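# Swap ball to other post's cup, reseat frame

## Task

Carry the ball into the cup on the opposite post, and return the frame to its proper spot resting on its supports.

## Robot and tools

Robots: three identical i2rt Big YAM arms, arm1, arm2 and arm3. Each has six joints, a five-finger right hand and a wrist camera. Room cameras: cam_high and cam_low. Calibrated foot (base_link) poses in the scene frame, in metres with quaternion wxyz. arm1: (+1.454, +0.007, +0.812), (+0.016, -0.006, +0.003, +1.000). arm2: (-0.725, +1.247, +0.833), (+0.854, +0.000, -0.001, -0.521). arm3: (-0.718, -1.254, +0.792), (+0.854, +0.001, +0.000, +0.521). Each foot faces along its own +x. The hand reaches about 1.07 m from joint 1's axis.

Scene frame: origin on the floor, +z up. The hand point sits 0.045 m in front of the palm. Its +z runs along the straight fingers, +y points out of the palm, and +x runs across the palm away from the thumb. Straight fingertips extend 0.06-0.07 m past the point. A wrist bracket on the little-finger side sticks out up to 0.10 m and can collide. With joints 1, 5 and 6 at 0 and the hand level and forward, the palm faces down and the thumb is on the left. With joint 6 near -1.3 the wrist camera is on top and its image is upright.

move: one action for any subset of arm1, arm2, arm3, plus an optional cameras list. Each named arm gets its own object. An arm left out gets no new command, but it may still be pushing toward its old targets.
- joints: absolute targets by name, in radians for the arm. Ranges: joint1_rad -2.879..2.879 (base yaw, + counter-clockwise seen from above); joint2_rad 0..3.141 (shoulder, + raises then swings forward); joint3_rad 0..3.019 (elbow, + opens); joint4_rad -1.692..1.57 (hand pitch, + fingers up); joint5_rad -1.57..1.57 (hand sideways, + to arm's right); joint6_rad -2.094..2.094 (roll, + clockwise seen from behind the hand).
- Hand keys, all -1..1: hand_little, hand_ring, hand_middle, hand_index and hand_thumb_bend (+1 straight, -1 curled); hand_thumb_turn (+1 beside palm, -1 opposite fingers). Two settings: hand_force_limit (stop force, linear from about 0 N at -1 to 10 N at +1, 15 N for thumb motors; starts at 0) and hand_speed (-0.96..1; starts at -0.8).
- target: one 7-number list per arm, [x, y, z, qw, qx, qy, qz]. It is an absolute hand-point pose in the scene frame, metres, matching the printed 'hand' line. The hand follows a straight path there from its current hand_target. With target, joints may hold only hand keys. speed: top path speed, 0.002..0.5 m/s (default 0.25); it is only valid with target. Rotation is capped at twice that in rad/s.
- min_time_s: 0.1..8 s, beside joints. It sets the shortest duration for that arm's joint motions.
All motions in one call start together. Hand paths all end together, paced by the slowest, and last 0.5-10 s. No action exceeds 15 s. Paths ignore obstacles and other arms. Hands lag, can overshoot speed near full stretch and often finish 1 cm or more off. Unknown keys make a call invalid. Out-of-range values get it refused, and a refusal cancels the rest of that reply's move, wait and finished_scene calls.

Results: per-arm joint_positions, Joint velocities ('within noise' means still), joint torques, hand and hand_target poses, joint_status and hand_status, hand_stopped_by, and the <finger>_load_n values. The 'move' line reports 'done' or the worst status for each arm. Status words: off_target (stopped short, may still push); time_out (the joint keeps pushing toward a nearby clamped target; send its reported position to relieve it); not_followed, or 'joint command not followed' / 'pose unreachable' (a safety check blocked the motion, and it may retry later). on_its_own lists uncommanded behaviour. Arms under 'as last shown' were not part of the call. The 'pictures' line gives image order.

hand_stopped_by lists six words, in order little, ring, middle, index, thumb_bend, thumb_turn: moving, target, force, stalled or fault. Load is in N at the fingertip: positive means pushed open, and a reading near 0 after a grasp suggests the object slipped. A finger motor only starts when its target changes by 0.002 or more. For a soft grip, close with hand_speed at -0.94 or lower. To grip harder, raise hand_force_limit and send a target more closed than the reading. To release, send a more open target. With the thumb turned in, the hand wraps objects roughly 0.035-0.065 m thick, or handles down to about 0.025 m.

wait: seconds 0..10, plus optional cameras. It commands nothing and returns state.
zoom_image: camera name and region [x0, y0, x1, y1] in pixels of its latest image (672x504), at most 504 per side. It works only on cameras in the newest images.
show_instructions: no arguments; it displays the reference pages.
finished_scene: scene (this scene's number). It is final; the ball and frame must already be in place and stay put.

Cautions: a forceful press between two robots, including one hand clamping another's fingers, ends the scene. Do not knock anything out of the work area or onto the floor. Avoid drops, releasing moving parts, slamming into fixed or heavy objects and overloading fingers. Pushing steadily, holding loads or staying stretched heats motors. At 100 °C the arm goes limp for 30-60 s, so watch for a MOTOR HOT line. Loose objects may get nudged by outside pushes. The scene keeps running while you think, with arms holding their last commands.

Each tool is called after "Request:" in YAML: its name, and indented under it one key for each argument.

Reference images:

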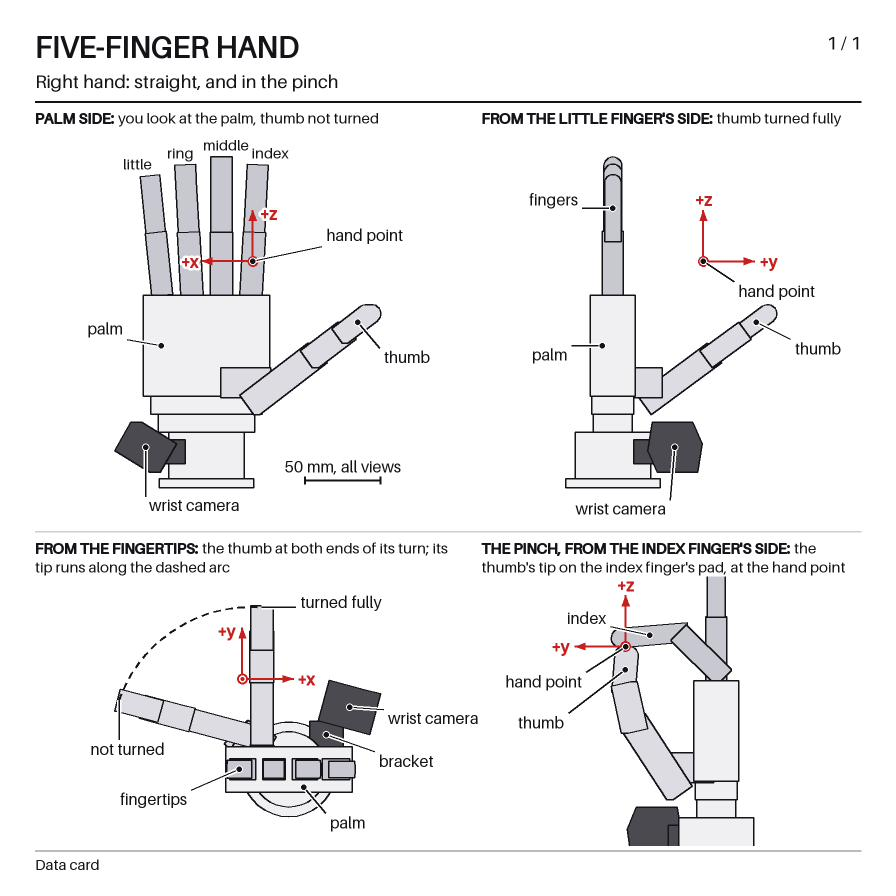

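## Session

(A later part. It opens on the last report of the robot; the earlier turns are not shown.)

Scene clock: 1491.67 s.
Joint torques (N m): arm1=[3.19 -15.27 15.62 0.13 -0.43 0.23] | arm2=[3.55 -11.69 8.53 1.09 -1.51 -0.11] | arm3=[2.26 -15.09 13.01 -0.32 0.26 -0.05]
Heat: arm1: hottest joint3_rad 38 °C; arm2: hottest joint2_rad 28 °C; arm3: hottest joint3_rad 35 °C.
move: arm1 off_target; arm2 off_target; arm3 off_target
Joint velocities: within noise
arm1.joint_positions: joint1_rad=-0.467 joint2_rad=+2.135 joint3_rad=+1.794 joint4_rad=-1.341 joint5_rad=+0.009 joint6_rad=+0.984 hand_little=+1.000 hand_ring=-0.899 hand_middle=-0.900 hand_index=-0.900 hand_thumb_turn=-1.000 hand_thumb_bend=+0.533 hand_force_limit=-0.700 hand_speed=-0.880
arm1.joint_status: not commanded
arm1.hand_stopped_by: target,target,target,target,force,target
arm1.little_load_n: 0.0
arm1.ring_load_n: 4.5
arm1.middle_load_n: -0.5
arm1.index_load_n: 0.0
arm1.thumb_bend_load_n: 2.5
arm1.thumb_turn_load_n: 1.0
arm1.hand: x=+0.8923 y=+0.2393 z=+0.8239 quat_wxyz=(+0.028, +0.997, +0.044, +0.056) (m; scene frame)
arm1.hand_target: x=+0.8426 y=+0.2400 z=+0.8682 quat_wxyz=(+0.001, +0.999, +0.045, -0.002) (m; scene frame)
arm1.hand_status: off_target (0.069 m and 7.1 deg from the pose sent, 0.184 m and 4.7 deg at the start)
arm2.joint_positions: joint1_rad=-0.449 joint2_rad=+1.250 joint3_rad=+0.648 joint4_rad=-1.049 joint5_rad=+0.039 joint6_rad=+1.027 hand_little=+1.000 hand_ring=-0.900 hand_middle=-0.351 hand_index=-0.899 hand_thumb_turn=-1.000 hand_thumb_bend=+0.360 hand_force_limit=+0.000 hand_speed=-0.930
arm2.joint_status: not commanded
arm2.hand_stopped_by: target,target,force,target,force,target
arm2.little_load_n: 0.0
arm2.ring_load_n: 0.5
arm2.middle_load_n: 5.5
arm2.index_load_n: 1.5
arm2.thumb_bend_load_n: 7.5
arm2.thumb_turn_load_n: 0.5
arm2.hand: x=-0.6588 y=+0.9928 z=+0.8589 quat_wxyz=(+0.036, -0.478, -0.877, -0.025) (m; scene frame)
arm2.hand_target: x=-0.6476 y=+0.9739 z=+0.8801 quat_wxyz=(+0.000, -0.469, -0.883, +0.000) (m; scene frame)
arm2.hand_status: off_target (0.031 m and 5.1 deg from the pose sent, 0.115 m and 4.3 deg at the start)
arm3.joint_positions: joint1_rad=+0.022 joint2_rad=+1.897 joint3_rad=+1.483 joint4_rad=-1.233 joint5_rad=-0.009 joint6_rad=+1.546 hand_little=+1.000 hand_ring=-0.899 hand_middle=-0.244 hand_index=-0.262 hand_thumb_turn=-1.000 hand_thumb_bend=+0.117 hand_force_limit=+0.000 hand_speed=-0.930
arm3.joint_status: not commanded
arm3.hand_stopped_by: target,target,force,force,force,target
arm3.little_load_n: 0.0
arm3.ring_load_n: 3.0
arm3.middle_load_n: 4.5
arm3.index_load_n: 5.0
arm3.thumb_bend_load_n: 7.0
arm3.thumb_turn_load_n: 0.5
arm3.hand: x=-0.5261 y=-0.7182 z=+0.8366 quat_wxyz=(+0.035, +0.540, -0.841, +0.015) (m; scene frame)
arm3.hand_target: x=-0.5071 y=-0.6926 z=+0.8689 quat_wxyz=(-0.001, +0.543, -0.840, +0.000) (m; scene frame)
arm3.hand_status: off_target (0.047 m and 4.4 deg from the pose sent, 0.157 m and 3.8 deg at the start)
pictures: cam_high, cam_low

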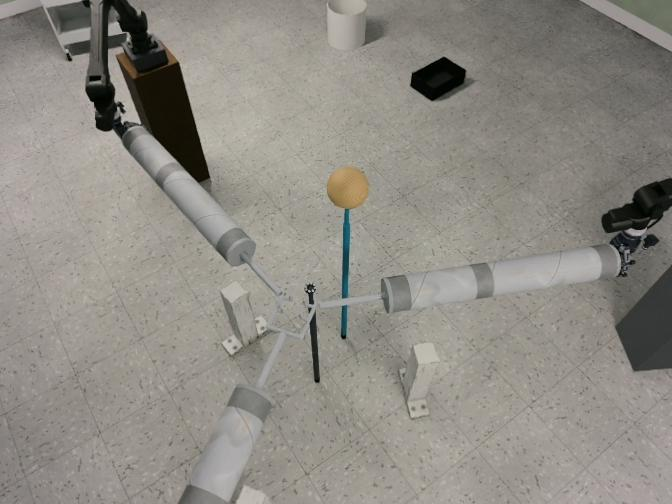

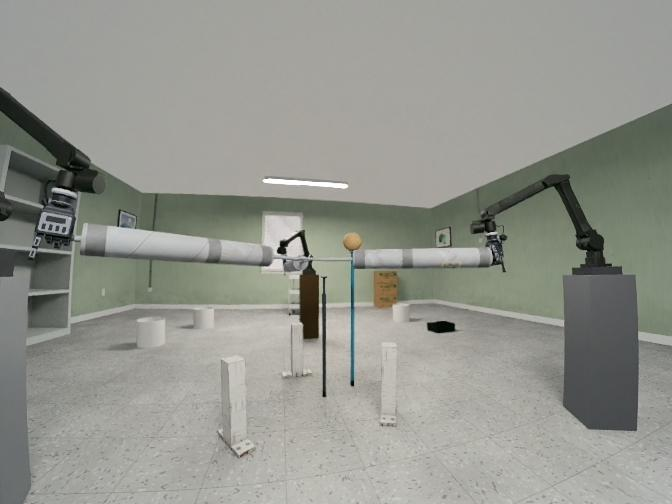

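Request:
move:
  arm1: {"target":[0.840,0.238,0.600,0,0.9990,0.0450,0],"speed":0.1}
  arm2: {"target":[-0.646,0.972,0.612,0,0.470,0.8827,0],"speed":0.1}
  arm3: {"target":[-0.507,-0.692,0.602,0,-0.5432,0.8396,0],"speed":0.1}
  cameras: ["cam_high","cam_low"]

Request:
zoom_image:
  camera: "cam_high"
  region: [230, 280, 370, 400]

Scene clock: 1528.23 s.
Joint torques (N m): arm1=[1.9 -17.79 9.47 0.29 -0.35 0.07] | arm2=[3.31 -12.63 1.69 1.85 -0.25 -0.05] | arm3=[2.02 -18.14 6.8 0.72 0.02 -0.07]
Heat: arm1: hottest joint3_rad 40 °C; arm2: hottest joint3_rad 28 °C; arm3: hottest joint3_rad 40 °C.
move: arm1 off_target; arm2 off_target; arm3 off_target
Joint velocities: within noise
arm1.joint_positions: joint1_rad=-0.454 joint2_rad=+2.503 joint3_rad=+1.724 joint4_rad=-0.870 joint5_rad=+0.009 joint6_rad=+1.007 hand_little=+1.000 hand_ring=-0.899 hand_middle=-0.900 hand_index=-0.900 hand_thumb_turn=-1.000 hand_thumb_bend=+0.533 hand_force_limit=-0.700 hand_speed=-0.880
arm1.joint_status: not commanded
arm1.hand_stopped_by: target,target,target,target,force,target
arm1.little_load_n: 0.0
arm1.ring_load_n: 1.5
arm1.middle_load_n: -0.5
arm1.index_load_n: 0.0
arm1.thumb_bend_load_n: 2.5
arm1.thumb_turn_load_n: 1.0
arm1.hand: x=+0.8868 y=+0.2328 z=+0.5689 quat_wxyz=(+0.019, +0.998, +0.039, +0.043) (m; scene frame)
arm1.hand_target: x=+0.8422 y=+0.2365 z=+0.6020 quat_wxyz=(+0.001, +0.999, +0.045, +0.000) (m; scene frame)
arm1.hand_status: off_target (0.056 m and 5.4 deg from the pose sent, 0.230 m and 7.2 deg at the start)
arm2.joint_positions: joint1_rad=-0.444 joint2_rad=+2.073 joint3_rad=+0.535 joint4_rad=-0.073 joint5_rad=+0.009 joint6_rad=+1.025 hand_little=+1.000 hand_ring=-0.900 hand_middle=-0.351 hand_index=-0.899 hand_thumb_turn=-1.000 hand_thumb_bend=+0.360 hand_force_limit=+0.000 hand_speed=-0.930
arm2.joint_status: not commanded
arm2.hand_stopped_by: target,target,force,target,force,target
arm2.little_load_n: 0.0
arm2.ring_load_n: 0.0
arm2.middle_load_n: 5.5
arm2.index_load_n: 1.5
arm2.thumb_bend_load_n: 7.0
arm2.thumb_turn_load_n: 1.0
arm2.hand: x=-0.6508 y=+0.9879 z=+0.6128 quat_wxyz=(+0.013, -0.476, -0.879, -0.015) (m; scene frame)
arm2.hand_target: x=-0.6461 y=+0.9723 z=+0.6126 quat_wxyz=(+0.000, -0.470, -0.883, +0.000) (m; scene frame)
arm2.hand_status: off_target (0.017 m and 2.4 deg from the pose sent, 0.248 m and 5.1 deg at the start)
arm3.joint_positions: joint1_rad=+0.024 joint2_rad=+2.310 joint3_rad=+1.386 joint4_rad=-0.715 joint5_rad=-0.002 joint6_rad=+1.547 hand_little=+1.000 hand_ring=-0.899 hand_middle=-0.244 hand_index=-0.262 hand_thumb_turn=-1.000 hand_thumb_bend=+0.117 hand_force_limit=+0.000 hand_speed=-0.930
arm3.joint_status: not commanded
arm3.hand_stopped_by: target,target,force,force,force,target
arm3.little_load_n: 0.0
arm3.ring_load_n: 2.0
arm3.middle_load_n: 5.0
arm3.index_load_n: 5.0
arm3.thumb_bend_load_n: 7.0
arm3.thumb_turn_load_n: 0.5
arm3.hand: x=-0.5248 y=-0.7158 z=+0.5825 quat_wxyz=(+0.029, +0.541, -0.841, +0.016) (m; scene frame)
arm3.hand_target: x=-0.5072 y=-0.6928 z=+0.6028 quat_wxyz=(+0.000, +0.543, -0.840, +0.000) (m; scene frame)
arm3.hand_status: off_target (0.036 m and 3.8 deg from the pose sent, 0.237 m and 4.4 deg at the start)
pictures: cam_high, cam_low

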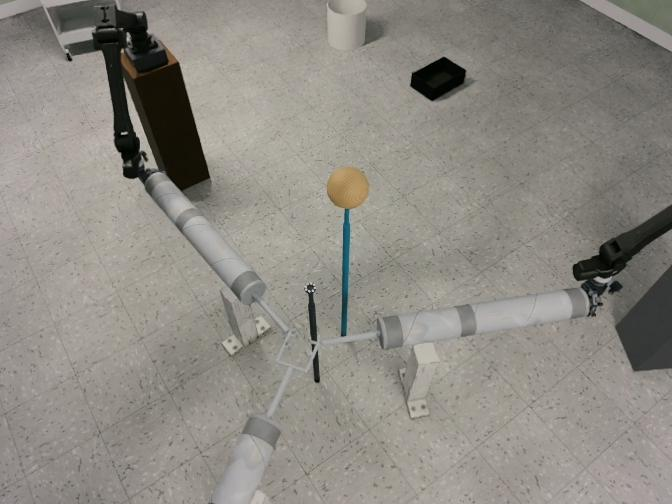

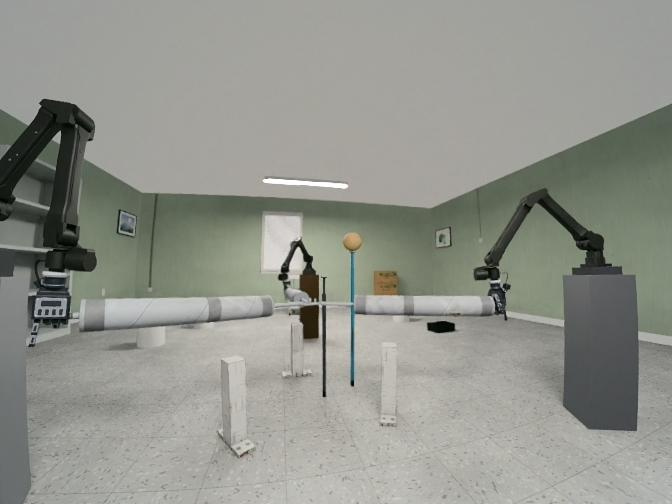

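Scaled by 3.600.

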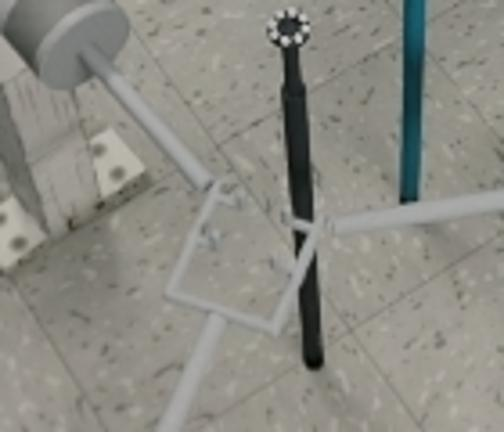

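Request:
move:
  arm1: {"target":[0.830,0.243,0.504,0,0.9990,0.0450,0],"speed":0.08}
  arm2: {"target":[-0.652,0.974,0.492,0,0.470,0.8827,0],"speed":0.08}
  arm3: {"target":[-0.512,-0.690,0.496,0,-0.5432,0.8396,0],"speed":0.08}
  cameras: ["cam_high","cam_low"]

Request:
zoom_image:
  camera: "cam_high"
  region: [230, 290, 370, 410]

Request:
zoom_image:
  camera: "cam_low"
  region: [200, 280, 440, 440]

Scene clock: 1552.83 s.
Joint torques (N m): arm1=[1.49 -17.79 9.77 0.39 -0.13 0.03] | arm2=[1.85 -14.56 -0.81 1.89 -0.39 -0.17] | arm3=[2.73 -18.08 6.57 0.4 -0.15 0.02]
Heat: arm1: hottest joint3_rad 40 °C; arm2: hottest joint2_rad 25 °C; arm3: hottest joint3_rad 35 °C.
move: arm1 off_target; arm2 off_target; arm3 off_target
Joint velocities: within noise
arm1.joint_positions: joint1_rad=-0.442 joint2_rad=+2.712 joint3_rad=+1.851 joint4_rad=-0.801 joint5_rad=+0.003 joint6_rad=+1.012 hand_little=+1.000 hand_ring=-0.899 hand_middle=-0.900 hand_index=-0.900 hand_thumb_turn=-1.000 hand_thumb_bend=+0.533 hand_force_limit=-0.700 hand_speed=-0.880
arm1.joint_status: not commanded
arm1.hand_stopped_by: target,target,target,target,force,target
arm1.little_load_n: 0.0
arm1.ring_load_n: 2.0
arm1.middle_load_n: -0.5
arm1.index_load_n: 0.5
arm1.thumb_bend_load_n: 2.5
arm1.thumb_turn_load_n: 0.5
arm1.hand: x=+0.8825 y=+0.2253 z=+0.4734 quat_wxyz=(+0.025, +0.998, +0.043, +0.046) (m; scene frame)
arm1.hand_target: x=+0.8326 y=+0.2416 z=+0.5072 quat_wxyz=(+0.000, +0.999, +0.045, +0.000) (m; scene frame)
arm1.hand_status: off_target (0.063 m and 6.0 deg from the pose sent, 0.087 m and 5.4 deg at the start)
arm2.joint_positions: joint1_rad=-0.450 joint2_rad=+2.509 joint3_rad=+0.701 joint4_rad=+0.205 joint5_rad=+0.013 joint6_rad=+1.014 hand_little=+1.000 hand_ring=-0.900 hand_middle=-0.351 hand_index=-0.899 hand_thumb_turn=-1.000 hand_thumb_bend=+0.360 hand_force_limit=+0.000 hand_speed=-0.930
arm2.joint_status: not commanded
arm2.hand_stopped_by: target,target,force,target,force,target
arm2.little_load_n: 0.0
arm2.ring_load_n: 0.0
arm2.middle_load_n: 5.5
arm2.index_load_n: 1.0
arm2.thumb_bend_load_n: 7.0
arm2.thumb_turn_load_n: 1.0
arm2.hand: x=-0.6529 y=+0.9846 z=+0.4928 quat_wxyz=(+0.012, -0.474, -0.880, -0.011) (m; scene frame)
arm2.hand_target: x=-0.6521 y=+0.9739 z=+0.4922 quat_wxyz=(+0.000, -0.470, -0.883, +0.000) (m; scene frame)
arm2.hand_status: off_target (0.011 m and 1.9 deg from the pose sent, 0.122 m and 2.4 deg at the start)
arm3.joint_positions: joint1_rad=+0.024 joint2_rad=+2.527 joint3_rad=+1.447 joint4_rad=-0.558 joint5_rad=+0.003 joint6_rad=+1.545 hand_little=+1.000 hand_ring=-0.899 hand_middle=-0.244 hand_index=-0.262 hand_thumb_turn=-1.000 hand_thumb_bend=+0.117 hand_force_limit=+0.000 hand_speed=-0.930
arm3.joint_status: not commanded
arm3.hand_stopped_by: target,target,force,force,force,target
arm3.little_load_n: 0.0
arm3.ring_load_n: 1.0
arm3.middle_load_n: 5.0
arm3.index_load_n: 5.5
arm3.thumb_bend_load_n: 7.0
arm3.thumb_turn_load_n: 0.0
arm3.hand: x=-0.5272 y=-0.7223 z=+0.4789 quat_wxyz=(+0.028, +0.541, -0.840, +0.018) (m; scene frame)
arm3.hand_target: x=-0.5123 y=-0.6911 z=+0.4973 quat_wxyz=(+0.000, +0.543, -0.840, +0.000) (m; scene frame)
arm3.hand_status: off_target (0.040 m and 3.8 deg from the pose sent, 0.091 m and 3.9 deg at the start)
pictures: cam_high, cam_low

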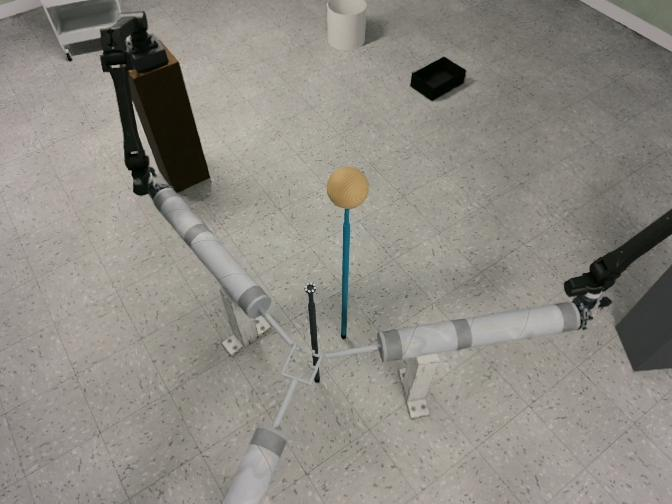

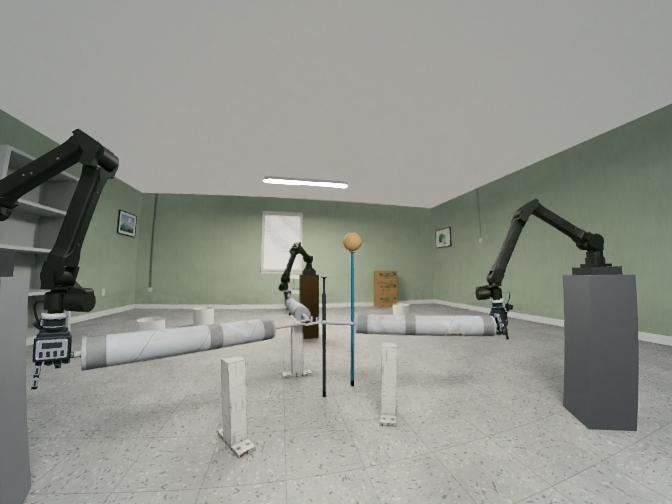

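Scaled by 3.600.

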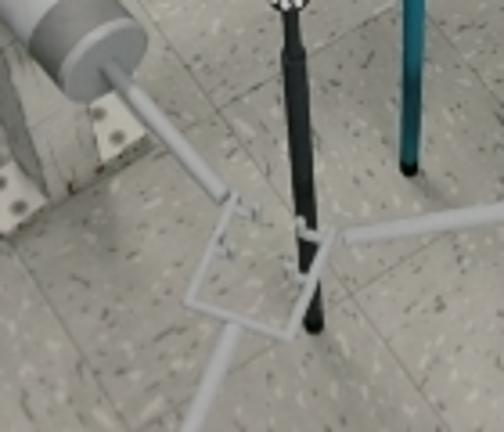

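Scaled by 2.100.

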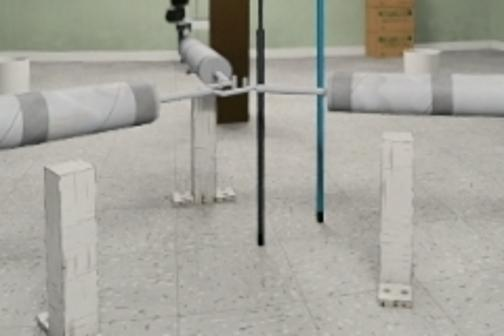

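Request:
move:
  arm1: {"target":[0.818,0.260,0.482,0,0.9990,0.0450,0],"speed":0.05}
  arm2: {"target":[-0.663,0.982,0.468,0,0.470,0.8827,0],"speed":0.05}
  arm3: {"target":[-0.514,-0.681,0.473,0,-0.5432,0.8396,0],"speed":0.05}
  cameras: ["cam_high","cam_low"]

Request:
zoom_image:
  camera: "cam_high"
  region: [230, 290, 370, 410]

Request:
zoom_image:
  camera: "cam_low"
  region: [200, 280, 440, 440]

Scene clock: 1585.23 s.
Joint torques (N m): arm1=[0.26 -18.43 10.77 -0.21 -0.2 0.05] | arm2=[2.14 -14.62 -1.37 1.77 -0.55 -0.16] | arm3=[2.84 -18.43 6.84 0.43 -0.04 0.08]
Heat: arm1: hottest joint3_rad 37 °C; arm2: hottest joint2_rad 25 °C; arm3: hottest joint3_rad 32 °C.
move: arm1 off_target; arm2 done; arm3 off_target
Joint velocities: within noise
arm1.joint_positions: joint1_rad=-0.451 joint2_rad=+2.803 joint3_rad=+1.968 joint4_rad=-0.825 joint5_rad=+0.006 joint6_rad=+1.001 hand_little=+1.000 hand_ring=-0.899 hand_middle=-0.900 hand_index=-0.900 hand_thumb_turn=-1.000 hand_thumb_bend=+0.533 hand_force_limit=-0.700 hand_speed=-0.880
arm1.joint_status: not commanded
arm1.hand_stopped_by: target,target,target,target,force,target
arm1.little_load_n: 0.0
arm1.ring_load_n: 3.0
arm1.middle_load_n: -0.5
arm1.index_load_n: 0.0
arm1.thumb_bend_load_n: 2.5
arm1.thumb_turn_load_n: 1.0
arm1.hand: x=+0.8722 y=+0.2378 z=+0.4455 quat_wxyz=(+0.024, +0.998, +0.043, +0.046) (m; scene frame)
arm1.hand_target: x=+0.8210 y=+0.2584 z=+0.4852 quat_wxyz=(+0.000, +0.999, +0.045, -0.001) (m; scene frame)
arm1.hand_status: off_target (0.069 m and 5.9 deg from the pose sent, 0.074 m and 6.0 deg at the start)
arm2.joint_positions: joint1_rad=-0.493 joint2_rad=+2.591 joint3_rad=+0.731 joint4_rad=+0.265 joint5_rad=+0.017 joint6_rad=+0.973 hand_little=+1.000 hand_ring=-0.900 hand_middle=-0.351 hand_index=-0.899 hand_thumb_turn=-1.000 hand_thumb_bend=+0.360 hand_force_limit=+0.000 hand_speed=-0.930
arm2.joint_status: not commanded
arm2.hand_stopped_by: target,target,force,target,force,target
arm2.little_load_n: 0.0
arm2.ring_load_n: 0.0
arm2.middle_load_n: 5.5
arm2.index_load_n: 1.0
arm2.thumb_bend_load_n: 7.0
arm2.thumb_turn_load_n: 1.0
arm2.hand: x=-0.6649 y=+0.9895 z=+0.4686 quat_wxyz=(+0.012, -0.475, -0.880, -0.008) (m; scene frame)
arm2.hand_target: x=-0.6630 y=+0.9821 z=+0.4681 quat_wxyz=(+0.000, -0.470, -0.883, +0.000) (m; scene frame)
arm2.hand_status: done (0.008 m and 1.7 deg from the pose sent, 0.027 m and 2.0 deg at the start)
arm3.joint_positions: joint1_rad=+0.033 joint2_rad=+2.587 joint3_rad=+1.494 joint4_rad=-0.551 joint5_rad=-0.001 joint6_rad=+1.549 hand_little=+1.000 hand_ring=-0.899 hand_middle=-0.244 hand_index=-0.262 hand_thumb_turn=-1.000 hand_thumb_bend=+0.117 hand_force_limit=+0.000 hand_speed=-0.930
arm3.joint_status: not commanded
arm3.hand_stopped_by: target,target,force,force,force,target
arm3.little_load_n: 0.0
arm3.ring_load_n: 1.5
arm3.middle_load_n: 4.5
arm3.index_load_n: 5.0
arm3.thumb_bend_load_n: 7.0
arm3.thumb_turn_load_n: 0.5
arm3.hand: x=-0.5311 y=-0.7170 z=+0.4557 quat_wxyz=(+0.031, +0.544, -0.839, +0.018) (m; scene frame)
arm3.hand_target: x=-0.5145 y=-0.6824 z=+0.4747 quat_wxyz=(+0.000, +0.543, -0.840, +0.000) (m; scene frame)
arm3.hand_status: off_target (0.043 m and 4.1 deg from the pose sent, 0.044 m and 3.8 deg at the start)
pictures: cam_high, cam_low

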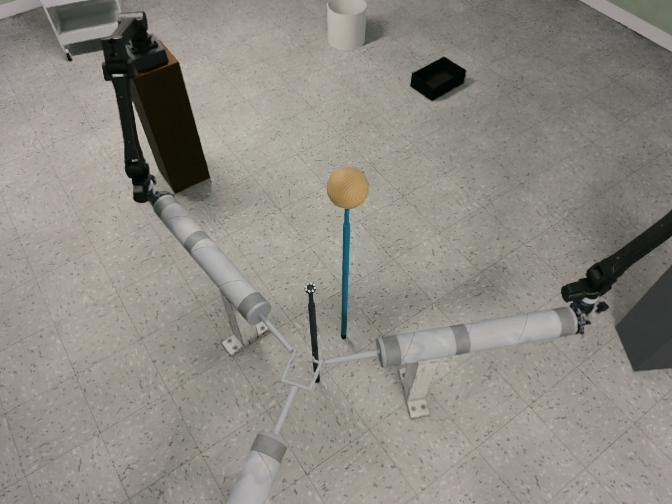

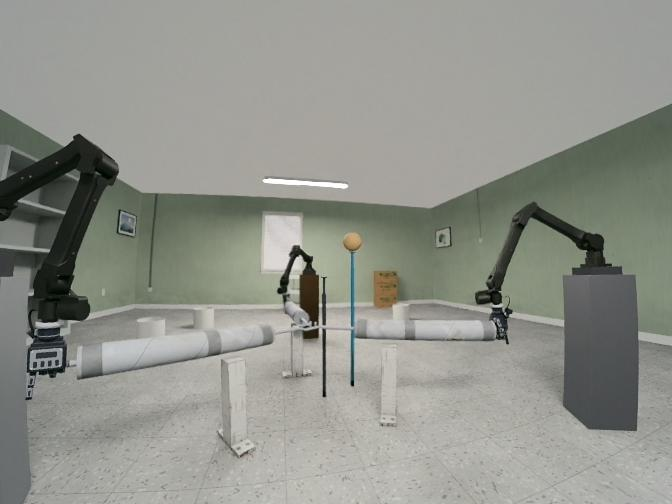

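Scaled by 3.600.

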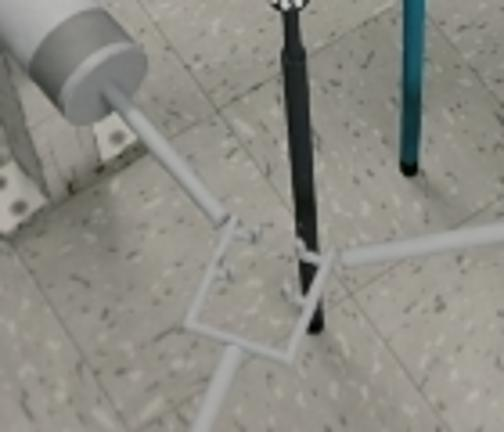

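Scaled by 2.100.

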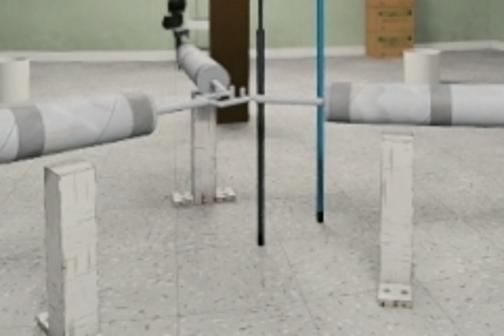

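Request:
move:
  arm1: {"target":[0.820,0.262,0.464,0,0.9990,0.0450,0],"speed":0.04}
  arm2: {"target":[-0.658,0.984,0.450,0,0.470,0.8827,0],"speed":0.04}
  arm3: {"target":[-0.511,-0.678,0.455,0,-0.5432,0.8396,0],"speed":0.04}
  cameras: ["cam_high","cam_low"]

Request:
zoom_image:
  camera: "cam_high"
  region: [230, 290, 370, 410]

Request:
zoom_image:
  camera: "cam_low"
  region: [200, 280, 440, 440]

Scene clock: 1604.00 s.
Joint torques (N m): arm1=[0.73 -18.67 10.15 0.4 -0.17 -0.01] | arm2=[3.66 -14.68 -1.58 1.78 -0.48 0.04] | arm3=[2.67 -18.61 6.91 0.39 -0.03 0.06]
Heat: arm1: hottest joint3_rad 36 °C; arm2: hottest joint2_rad 25 °C; arm3: hottest joint3_rad 32 °C.
move: arm1 off_target; arm2 done; arm3 off_target
Joint velocities: within noise
arm1.joint_positions: joint1_rad=-0.455 joint2_rad=+2.840 joint3_rad=+2.002 joint4_rad=-0.826 joint5_rad=+0.006 joint6_rad=+0.996 hand_little=+1.000 hand_ring=-0.899 hand_middle=-0.900 hand_index=-0.900 hand_thumb_turn=-1.000 hand_thumb_bend=+0.533 hand_force_limit=-0.700 hand_speed=-0.880
arm1.joint_status: not commanded
arm1.hand_stopped_by: target,target,target,target,force,target
arm1.little_load_n: 0.0
arm1.ring_load_n: 2.0
arm1.middle_load_n: -0.5
arm1.index_load_n: 0.0
arm1.thumb_bend_load_n: 2.5
arm1.thumb_turn_load_n: 1.0
arm1.hand: x=+0.8733 y=+0.2401 z=+0.4310 quat_wxyz=(+0.024, +0.998, +0.044, +0.047) (m; scene frame)
arm1.hand_target: x=+0.8229 y=+0.2605 z=+0.4674 quat_wxyz=(+0.000, +0.999, +0.045, +0.000) (m; scene frame)
arm1.hand_status: off_target (0.066 m and 6.1 deg from the pose sent, 0.061 m and 5.9 deg at the start)
arm2.joint_positions: joint1_rad=-0.493 joint2_rad=+2.649 joint3_rad=+0.763 joint4_rad=+0.290 joint5_rad=+0.015 joint6_rad=+0.973 hand_little=+1.000 hand_ring=-0.900 hand_middle=-0.351 hand_index=-0.899 hand_thumb_turn=-1.000 hand_thumb_bend=+0.360 hand_force_limit=+0.000 hand_speed=-0.930
arm2.joint_status: not commanded
arm2.hand_stopped_by: target,target,force,target,force,target
arm2.little_load_n: 0.0
arm2.ring_load_n: 0.0
arm2.middle_load_n: 5.5
arm2.index_load_n: 1.0
arm2.thumb_bend_load_n: 7.0
arm2.thumb_turn_load_n: 0.5
arm2.hand: x=-0.6644 y=+0.9912 z=+0.4508 quat_wxyz=(+0.011, -0.475, -0.880, -0.008) (m; scene frame)
arm2.hand_target: x=-0.6580 y=+0.9841 z=+0.4502 quat_wxyz=(+0.000, -0.470, -0.883, +0.000) (m; scene frame)
arm2.hand_status: done (0.010 m and 1.7 deg from the pose sent, 0.021 m and 1.7 deg at the start)
arm3.joint_positions: joint1_rad=+0.033 joint2_rad=+2.633 joint3_rad=+1.530 joint4_rad=-0.542 joint5_rad=-0.001 joint6_rad=+1.549 hand_little=+1.000 hand_ring=-0.899 hand_middle=-0.244 hand_index=-0.262 hand_thumb_turn=-1.000 hand_thumb_bend=+0.117 hand_force_limit=+0.000 hand_speed=-0.930
arm3.joint_status: not commanded
arm3.hand_stopped_by: target,target,force,force,force,target
arm3.little_load_n: 0.0
arm3.ring_load_n: 1.5
arm3.middle_load_n: 5.0
arm3.index_load_n: 5.0
arm3.thumb_bend_load_n: 7.0
arm3.thumb_turn_load_n: 0.5
arm3.hand: x=-0.5302 y=-0.7149 z=+0.4370 quat_wxyz=(+0.032, +0.544, -0.839, +0.018) (m; scene frame)
arm3.hand_target: x=-0.5114 y=-0.6794 z=+0.4569 quat_wxyz=(+0.000, +0.543, -0.840, +0.000) (m; scene frame)
arm3.hand_status: off_target (0.045 m and 4.2 deg from the pose sent, 0.044 m and 4.1 deg at the start)
pictures: cam_high, cam_low

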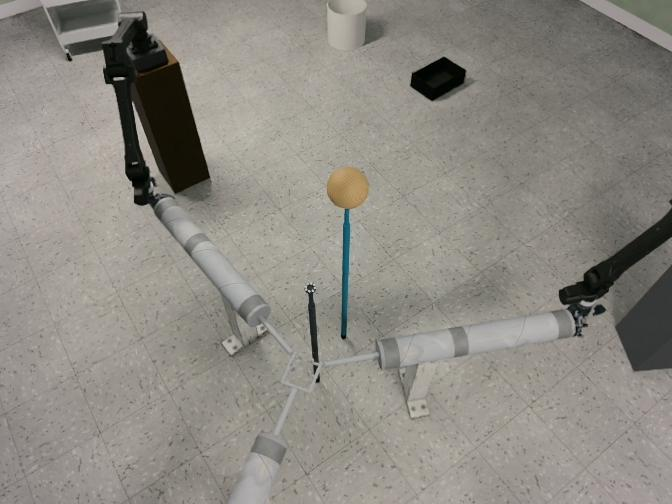

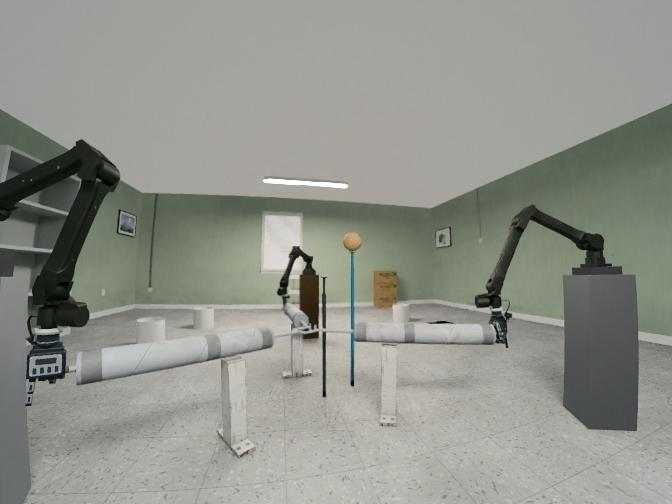

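Scaled by 3.600.

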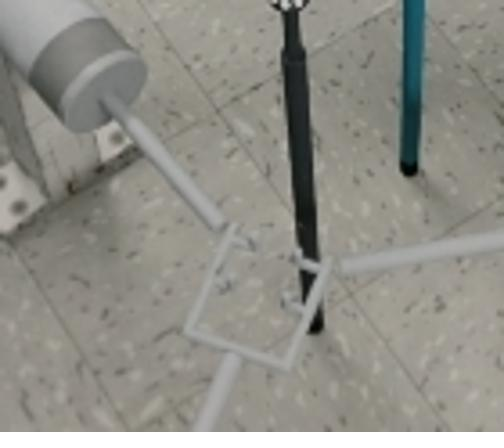

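Scaled by 2.100.

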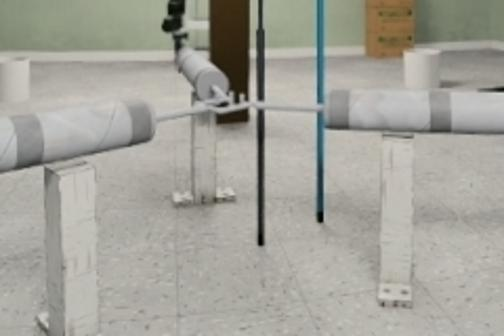

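Request:
move:
  arm1: {"target":[0.820,0.262,0.452,0,0.9990,0.0450,0],"speed":0.04}
  arm2: {"target":[-0.658,0.984,0.438,0,0.470,0.8827,0],"speed":0.04}
  arm3: {"target":[-0.511,-0.678,0.443,0,-0.5432,0.8396,0],"speed":0.04}
  cameras: ["cam_high","cam_low","arm1_cam_wrist","arm2_cam_wrist","arm3_cam_wrist"]

Request:
zoom_image:
  camera: "cam_low"
  region: [200, 280, 440, 440]

Scene clock: 1616.53 s.
Joint torques (N m): arm1=[1.26 -16.85 10.93 0.75 -0.21 0.07] | arm2=[3.66 -14.27 -1.42 1.83 -0.51 0.03] | arm3=[2.67 -17.9 7.13 0.64 -0.04 0.06]
Heat: arm1: hottest joint3_rad 36 °C; arm2: hottest joint2_rad 25 °C; arm3: hottest joint3_rad 32 °C.
move: arm1 off_target; arm2 done; arm3 off_target
Joint velocities: within noise
arm1.joint_positions: joint1_rad=-0.455 joint2_rad=+2.846 joint3_rad=+2.012 joint4_rad=-0.833 joint5_rad=+0.005 joint6_rad=+0.991 hand_little=+1.000 hand_ring=-0.900 hand_middle=-0.900 hand_index=-0.900 hand_thumb_turn=-1.000 hand_thumb_bend=+0.533 hand_force_limit=-0.700 hand_speed=-0.880
arm1.joint_status: not commanded
arm1.hand_stopped_by: target,target,target,target,force,target
arm1.little_load_n: 0.0
arm1.ring_load_n: 0.0
arm1.middle_load_n: -0.5
arm1.index_load_n: 0.0
arm1.thumb_bend_load_n: 2.5
arm1.thumb_turn_load_n: 1.0
arm1.hand: x=+0.8736 y=+0.2401 z=+0.4295 quat_wxyz=(+0.026, +0.997, +0.046, +0.049) (m; scene frame)
arm1.hand_target: x=+0.8230 y=+0.2604 z=+0.4564 quat_wxyz=(+0.000, +0.999, +0.045, +0.000) (m; scene frame)
arm1.hand_status: off_target (0.062 m and 6.3 deg from the pose sent, 0.061 m and 6.1 deg at the start)
arm2.joint_positions: joint1_rad=-0.493 joint2_rad=+2.680 joint3_rad=+0.785 joint4_rad=+0.301 joint5_rad=+0.015 joint6_rad=+0.973 hand_little=+1.000 hand_ring=-0.900 hand_middle=-0.351 hand_index=-0.899 hand_thumb_turn=-1.000 hand_thumb_bend=+0.360 hand_force_limit=+0.000 hand_speed=-0.930
arm2.joint_status: not commanded
arm2.hand_stopped_by: target,target,force,target,force,target
arm2.little_load_n: 0.0
arm2.ring_load_n: 0.0
arm2.middle_load_n: 5.5
arm2.index_load_n: 0.5
arm2.thumb_bend_load_n: 7.0
arm2.thumb_turn_load_n: 0.5
arm2.hand: x=-0.6645 y=+0.9908 z=+0.4404 quat_wxyz=(+0.011, -0.475, -0.880, -0.007) (m; scene frame)
arm2.hand_target: x=-0.6580 y=+0.9841 z=+0.4382 quat_wxyz=(+0.000, -0.470, -0.883, +0.000) (m; scene frame)
arm2.hand_status: done (0.010 m and 1.6 deg from the pose sent, 0.016 m and 1.7 deg at the start)
arm3.joint_positions: joint1_rad=+0.033 joint2_rad=+2.651 joint3_rad=+1.543 joint4_rad=-0.537 joint5_rad=-0.001 joint6_rad=+1.549 hand_little=+1.000 hand_ring=-0.899 hand_middle=-0.244 hand_index=-0.262 hand_thumb_turn=-1.000 hand_thumb_bend=+0.117 hand_force_limit=+0.000 hand_speed=-0.930
arm3.joint_status: not commanded
arm3.hand_stopped_by: target,target,force,force,force,target
arm3.little_load_n: 0.0
arm3.ring_load_n: 1.5
arm3.middle_load_n: 5.0
arm3.index_load_n: 5.0
arm3.thumb_bend_load_n: 7.0
arm3.thumb_turn_load_n: 0.5
arm3.hand: x=-0.5301 y=-0.7147 z=+0.4294 quat_wxyz=(+0.032, +0.544, -0.839, +0.019) (m; scene frame)
arm3.hand_target: x=-0.5114 y=-0.6795 z=+0.4451 quat_wxyz=(+0.000, +0.543, -0.840, +0.000) (m; scene frame)
arm3.hand_status: off_target (0.044 m and 4.2 deg from the pose sent, 0.042 m and 4.2 deg at the start)
pictures: arm1_cam_wrist, arm2_cam_wrist, arm3_cam_wrist, cam_high, cam_low

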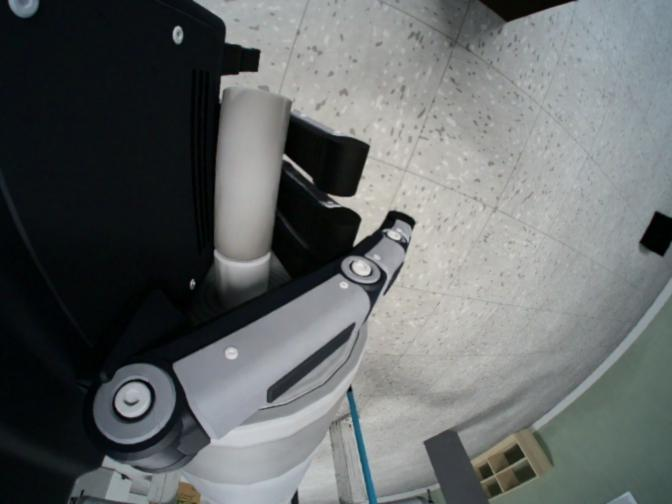

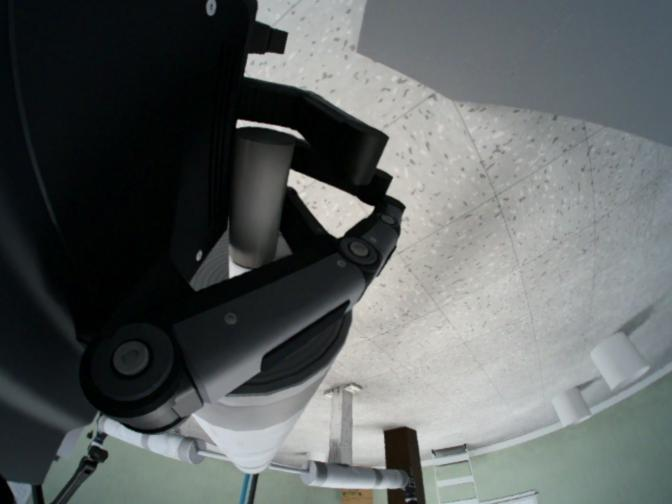

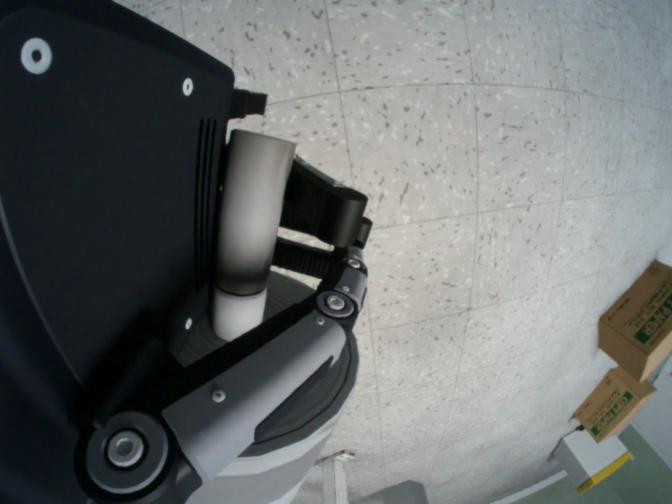

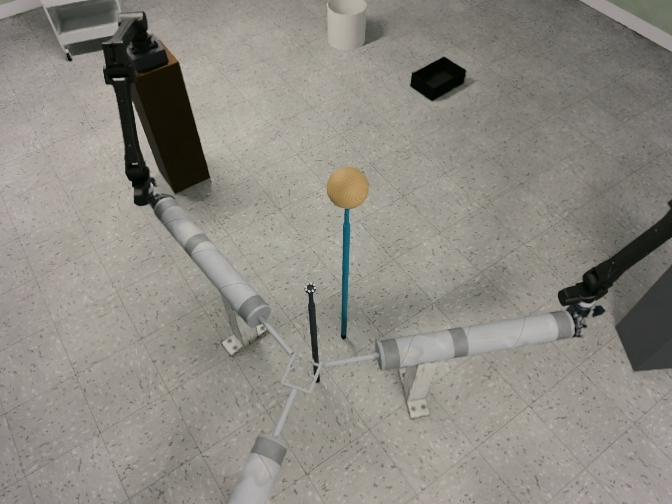

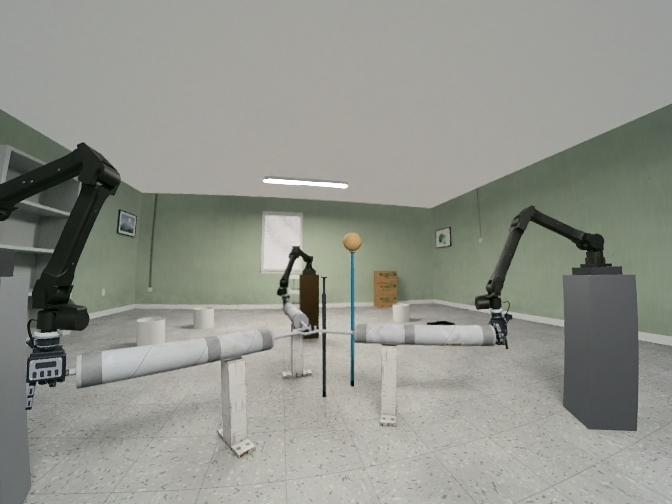

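Scaled by 2.100.

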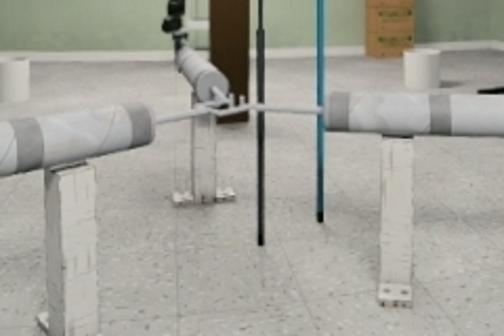

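Request:
move:
  arm1: {"target":[0.822,0.261,0.449,0,0.9990,0.0450,0],"speed":0.04}
  arm2: {"target":[-0.658,0.984,0.430,0,0.470,0.8827,0],"speed":0.04}
  arm3: {"target":[-0.511,-0.678,0.433,0,-0.5432,0.8396,0],"speed":0.04}
  cameras: ["cam_high","cam_low"]

Request:
zoom_image:
  camera: "cam_high"
  region: [230, 290, 370, 410]

Request:
zoom_image:
  camera: "cam_low"
  region: [200, 280, 440, 440]

Scene clock: 1626.87 s.
Joint torques (N m): arm1=[0.91 -17.08 10.56 0.96 -0.2 0.1] | arm2=[3.66 -14.27 -1.36 1.83 -0.54 0.03] | arm3=[2.49 -17.73 7.24 0.64 -0.04 0.06]
Heat: arm1: hottest joint3_rad 37 °C; arm2: hottest joint2_rad 24 °C; arm3: hottest joint2_rad 32 °C.
move: arm1 off_target; arm2 done; arm3 off_target
Joint velocities: within noise
arm1.joint_positions: joint1_rad=-0.457 joint2_rad=+2.846 joint3_rad=+2.013 joint4_rad=-0.833 joint5_rad=+0.004 joint6_rad=+0.990 hand_little=+1.000 hand_ring=-0.900 hand_middle=-0.900 hand_index=-0.900 hand_thumb_turn=-1.000 hand_thumb_bend=+0.533 hand_force_limit=-0.700 hand_speed=-0.880
arm1.joint_status: not commanded
arm1.hand_stopped_by: target,target,target,target,force,target
arm1.little_load_n: 0.0
arm1.ring_load_n: 0.0
arm1.middle_load_n: -0.5
arm1.index_load_n: 0.0
arm1.thumb_bend_load_n: 2.5
arm1.thumb_turn_load_n: 1.0
arm1.hand: x=+0.8732 y=+0.2412 z=+0.4299 quat_wxyz=(+0.026, +0.997, +0.046, +0.048) (m; scene frame)
arm1.hand_target: x=+0.8247 y=+0.2596 z=+0.4532 quat_wxyz=(+0.000, +0.999, +0.045, +0.000) (m; scene frame)
arm1.hand_status: off_target (0.058 m and 6.2 deg from the pose sent, 0.059 m and 6.3 deg at the start)
arm2.joint_positions: joint1_rad=-0.493 joint2_rad=+2.703 joint3_rad=+0.800 joint4_rad=+0.307 joint5_rad=+0.016 joint6_rad=+0.973 hand_little=+1.000 hand_ring=-0.900 hand_middle=-0.351 hand_index=-0.900 hand_thumb_turn=-1.000 hand_thumb_bend=+0.360 hand_force_limit=+0.000 hand_speed=-0.930
arm2.joint_status: not commanded
arm2.hand_stopped_by: target,target,force,target,force,target
arm2.little_load_n: 0.0
arm2.ring_load_n: 0.0
arm2.middle_load_n: 5.5
arm2.index_load_n: 0.5
arm2.thumb_bend_load_n: 7.0
arm2.thumb_turn_load_n: 1.0
arm2.hand: x=-0.6646 y=+0.9911 z=+0.4329 quat_wxyz=(+0.011, -0.475, -0.880, -0.007) (m; scene frame)
arm2.hand_target: x=-0.6580 y=+0.9842 z=+0.4302 quat_wxyz=(+0.000, -0.470, -0.883, +0.000) (m; scene frame)
arm2.hand_status: done (0.010 m and 1.7 deg from the pose sent, 0.014 m and 1.6 deg at the start)
arm3.joint_positions: joint1_rad=+0.034 joint2_rad=+2.670 joint3_rad=+1.555 joint4_rad=-0.531 joint5_rad=-0.001 joint6_rad=+1.549 hand_little=+1.000 hand_ring=-0.900 hand_middle=-0.244 hand_index=-0.262 hand_thumb_turn=-1.000 hand_thumb_bend=+0.117 hand_force_limit=+0.000 hand_speed=-0.930
arm3.joint_status: not commanded
arm3.hand_stopped_by: target,target,force,force,force,target
arm3.little_load_n: 0.0
arm3.ring_load_n: 0.0
arm3.middle_load_n: 4.5
arm3.index_load_n: 5.0
arm3.thumb_bend_load_n: 7.0
arm3.thumb_turn_load_n: 0.0
arm3.hand: x=-0.5306 y=-0.7148 z=+0.4214 quat_wxyz=(+0.032, +0.544, -0.838, +0.019) (m; scene frame)
arm3.hand_target: x=-0.5115 y=-0.6796 z=+0.4352 quat_wxyz=(+0.000, +0.543, -0.840, +0.000) (m; scene frame)
arm3.hand_status: off_target (0.043 m and 4.3 deg from the pose sent, 0.042 m and 4.2 deg at the start)
pictures: cam_high, cam_low

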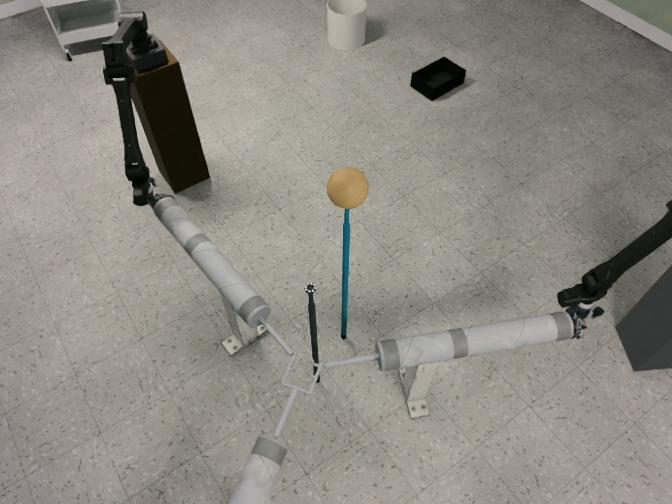

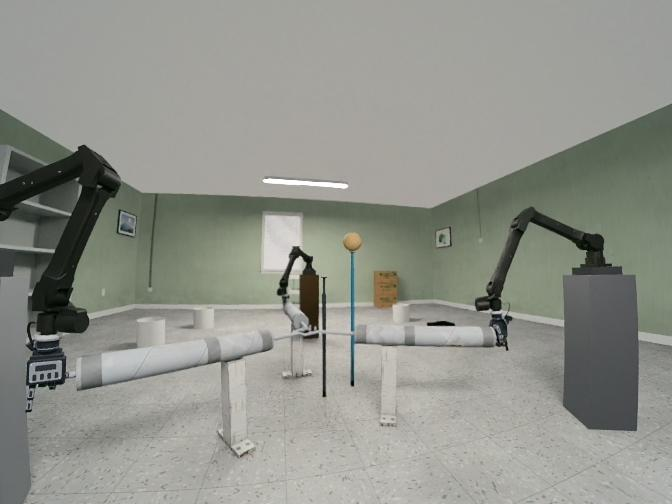

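Scaled by 3.600.

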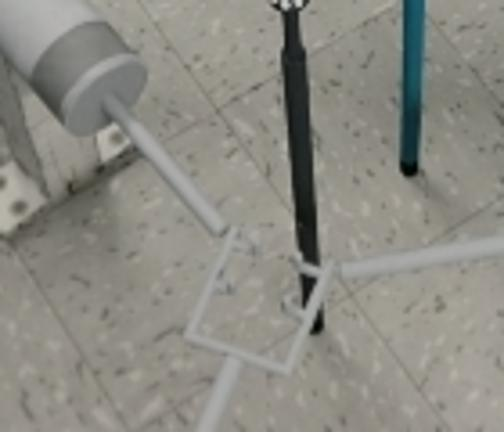

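Scaled by 2.100.

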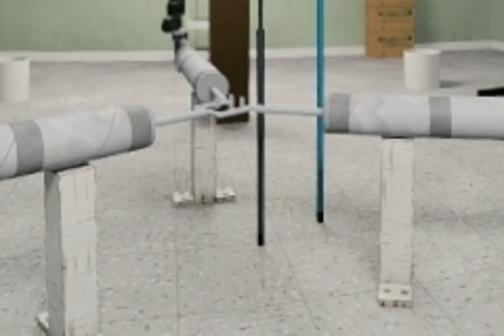

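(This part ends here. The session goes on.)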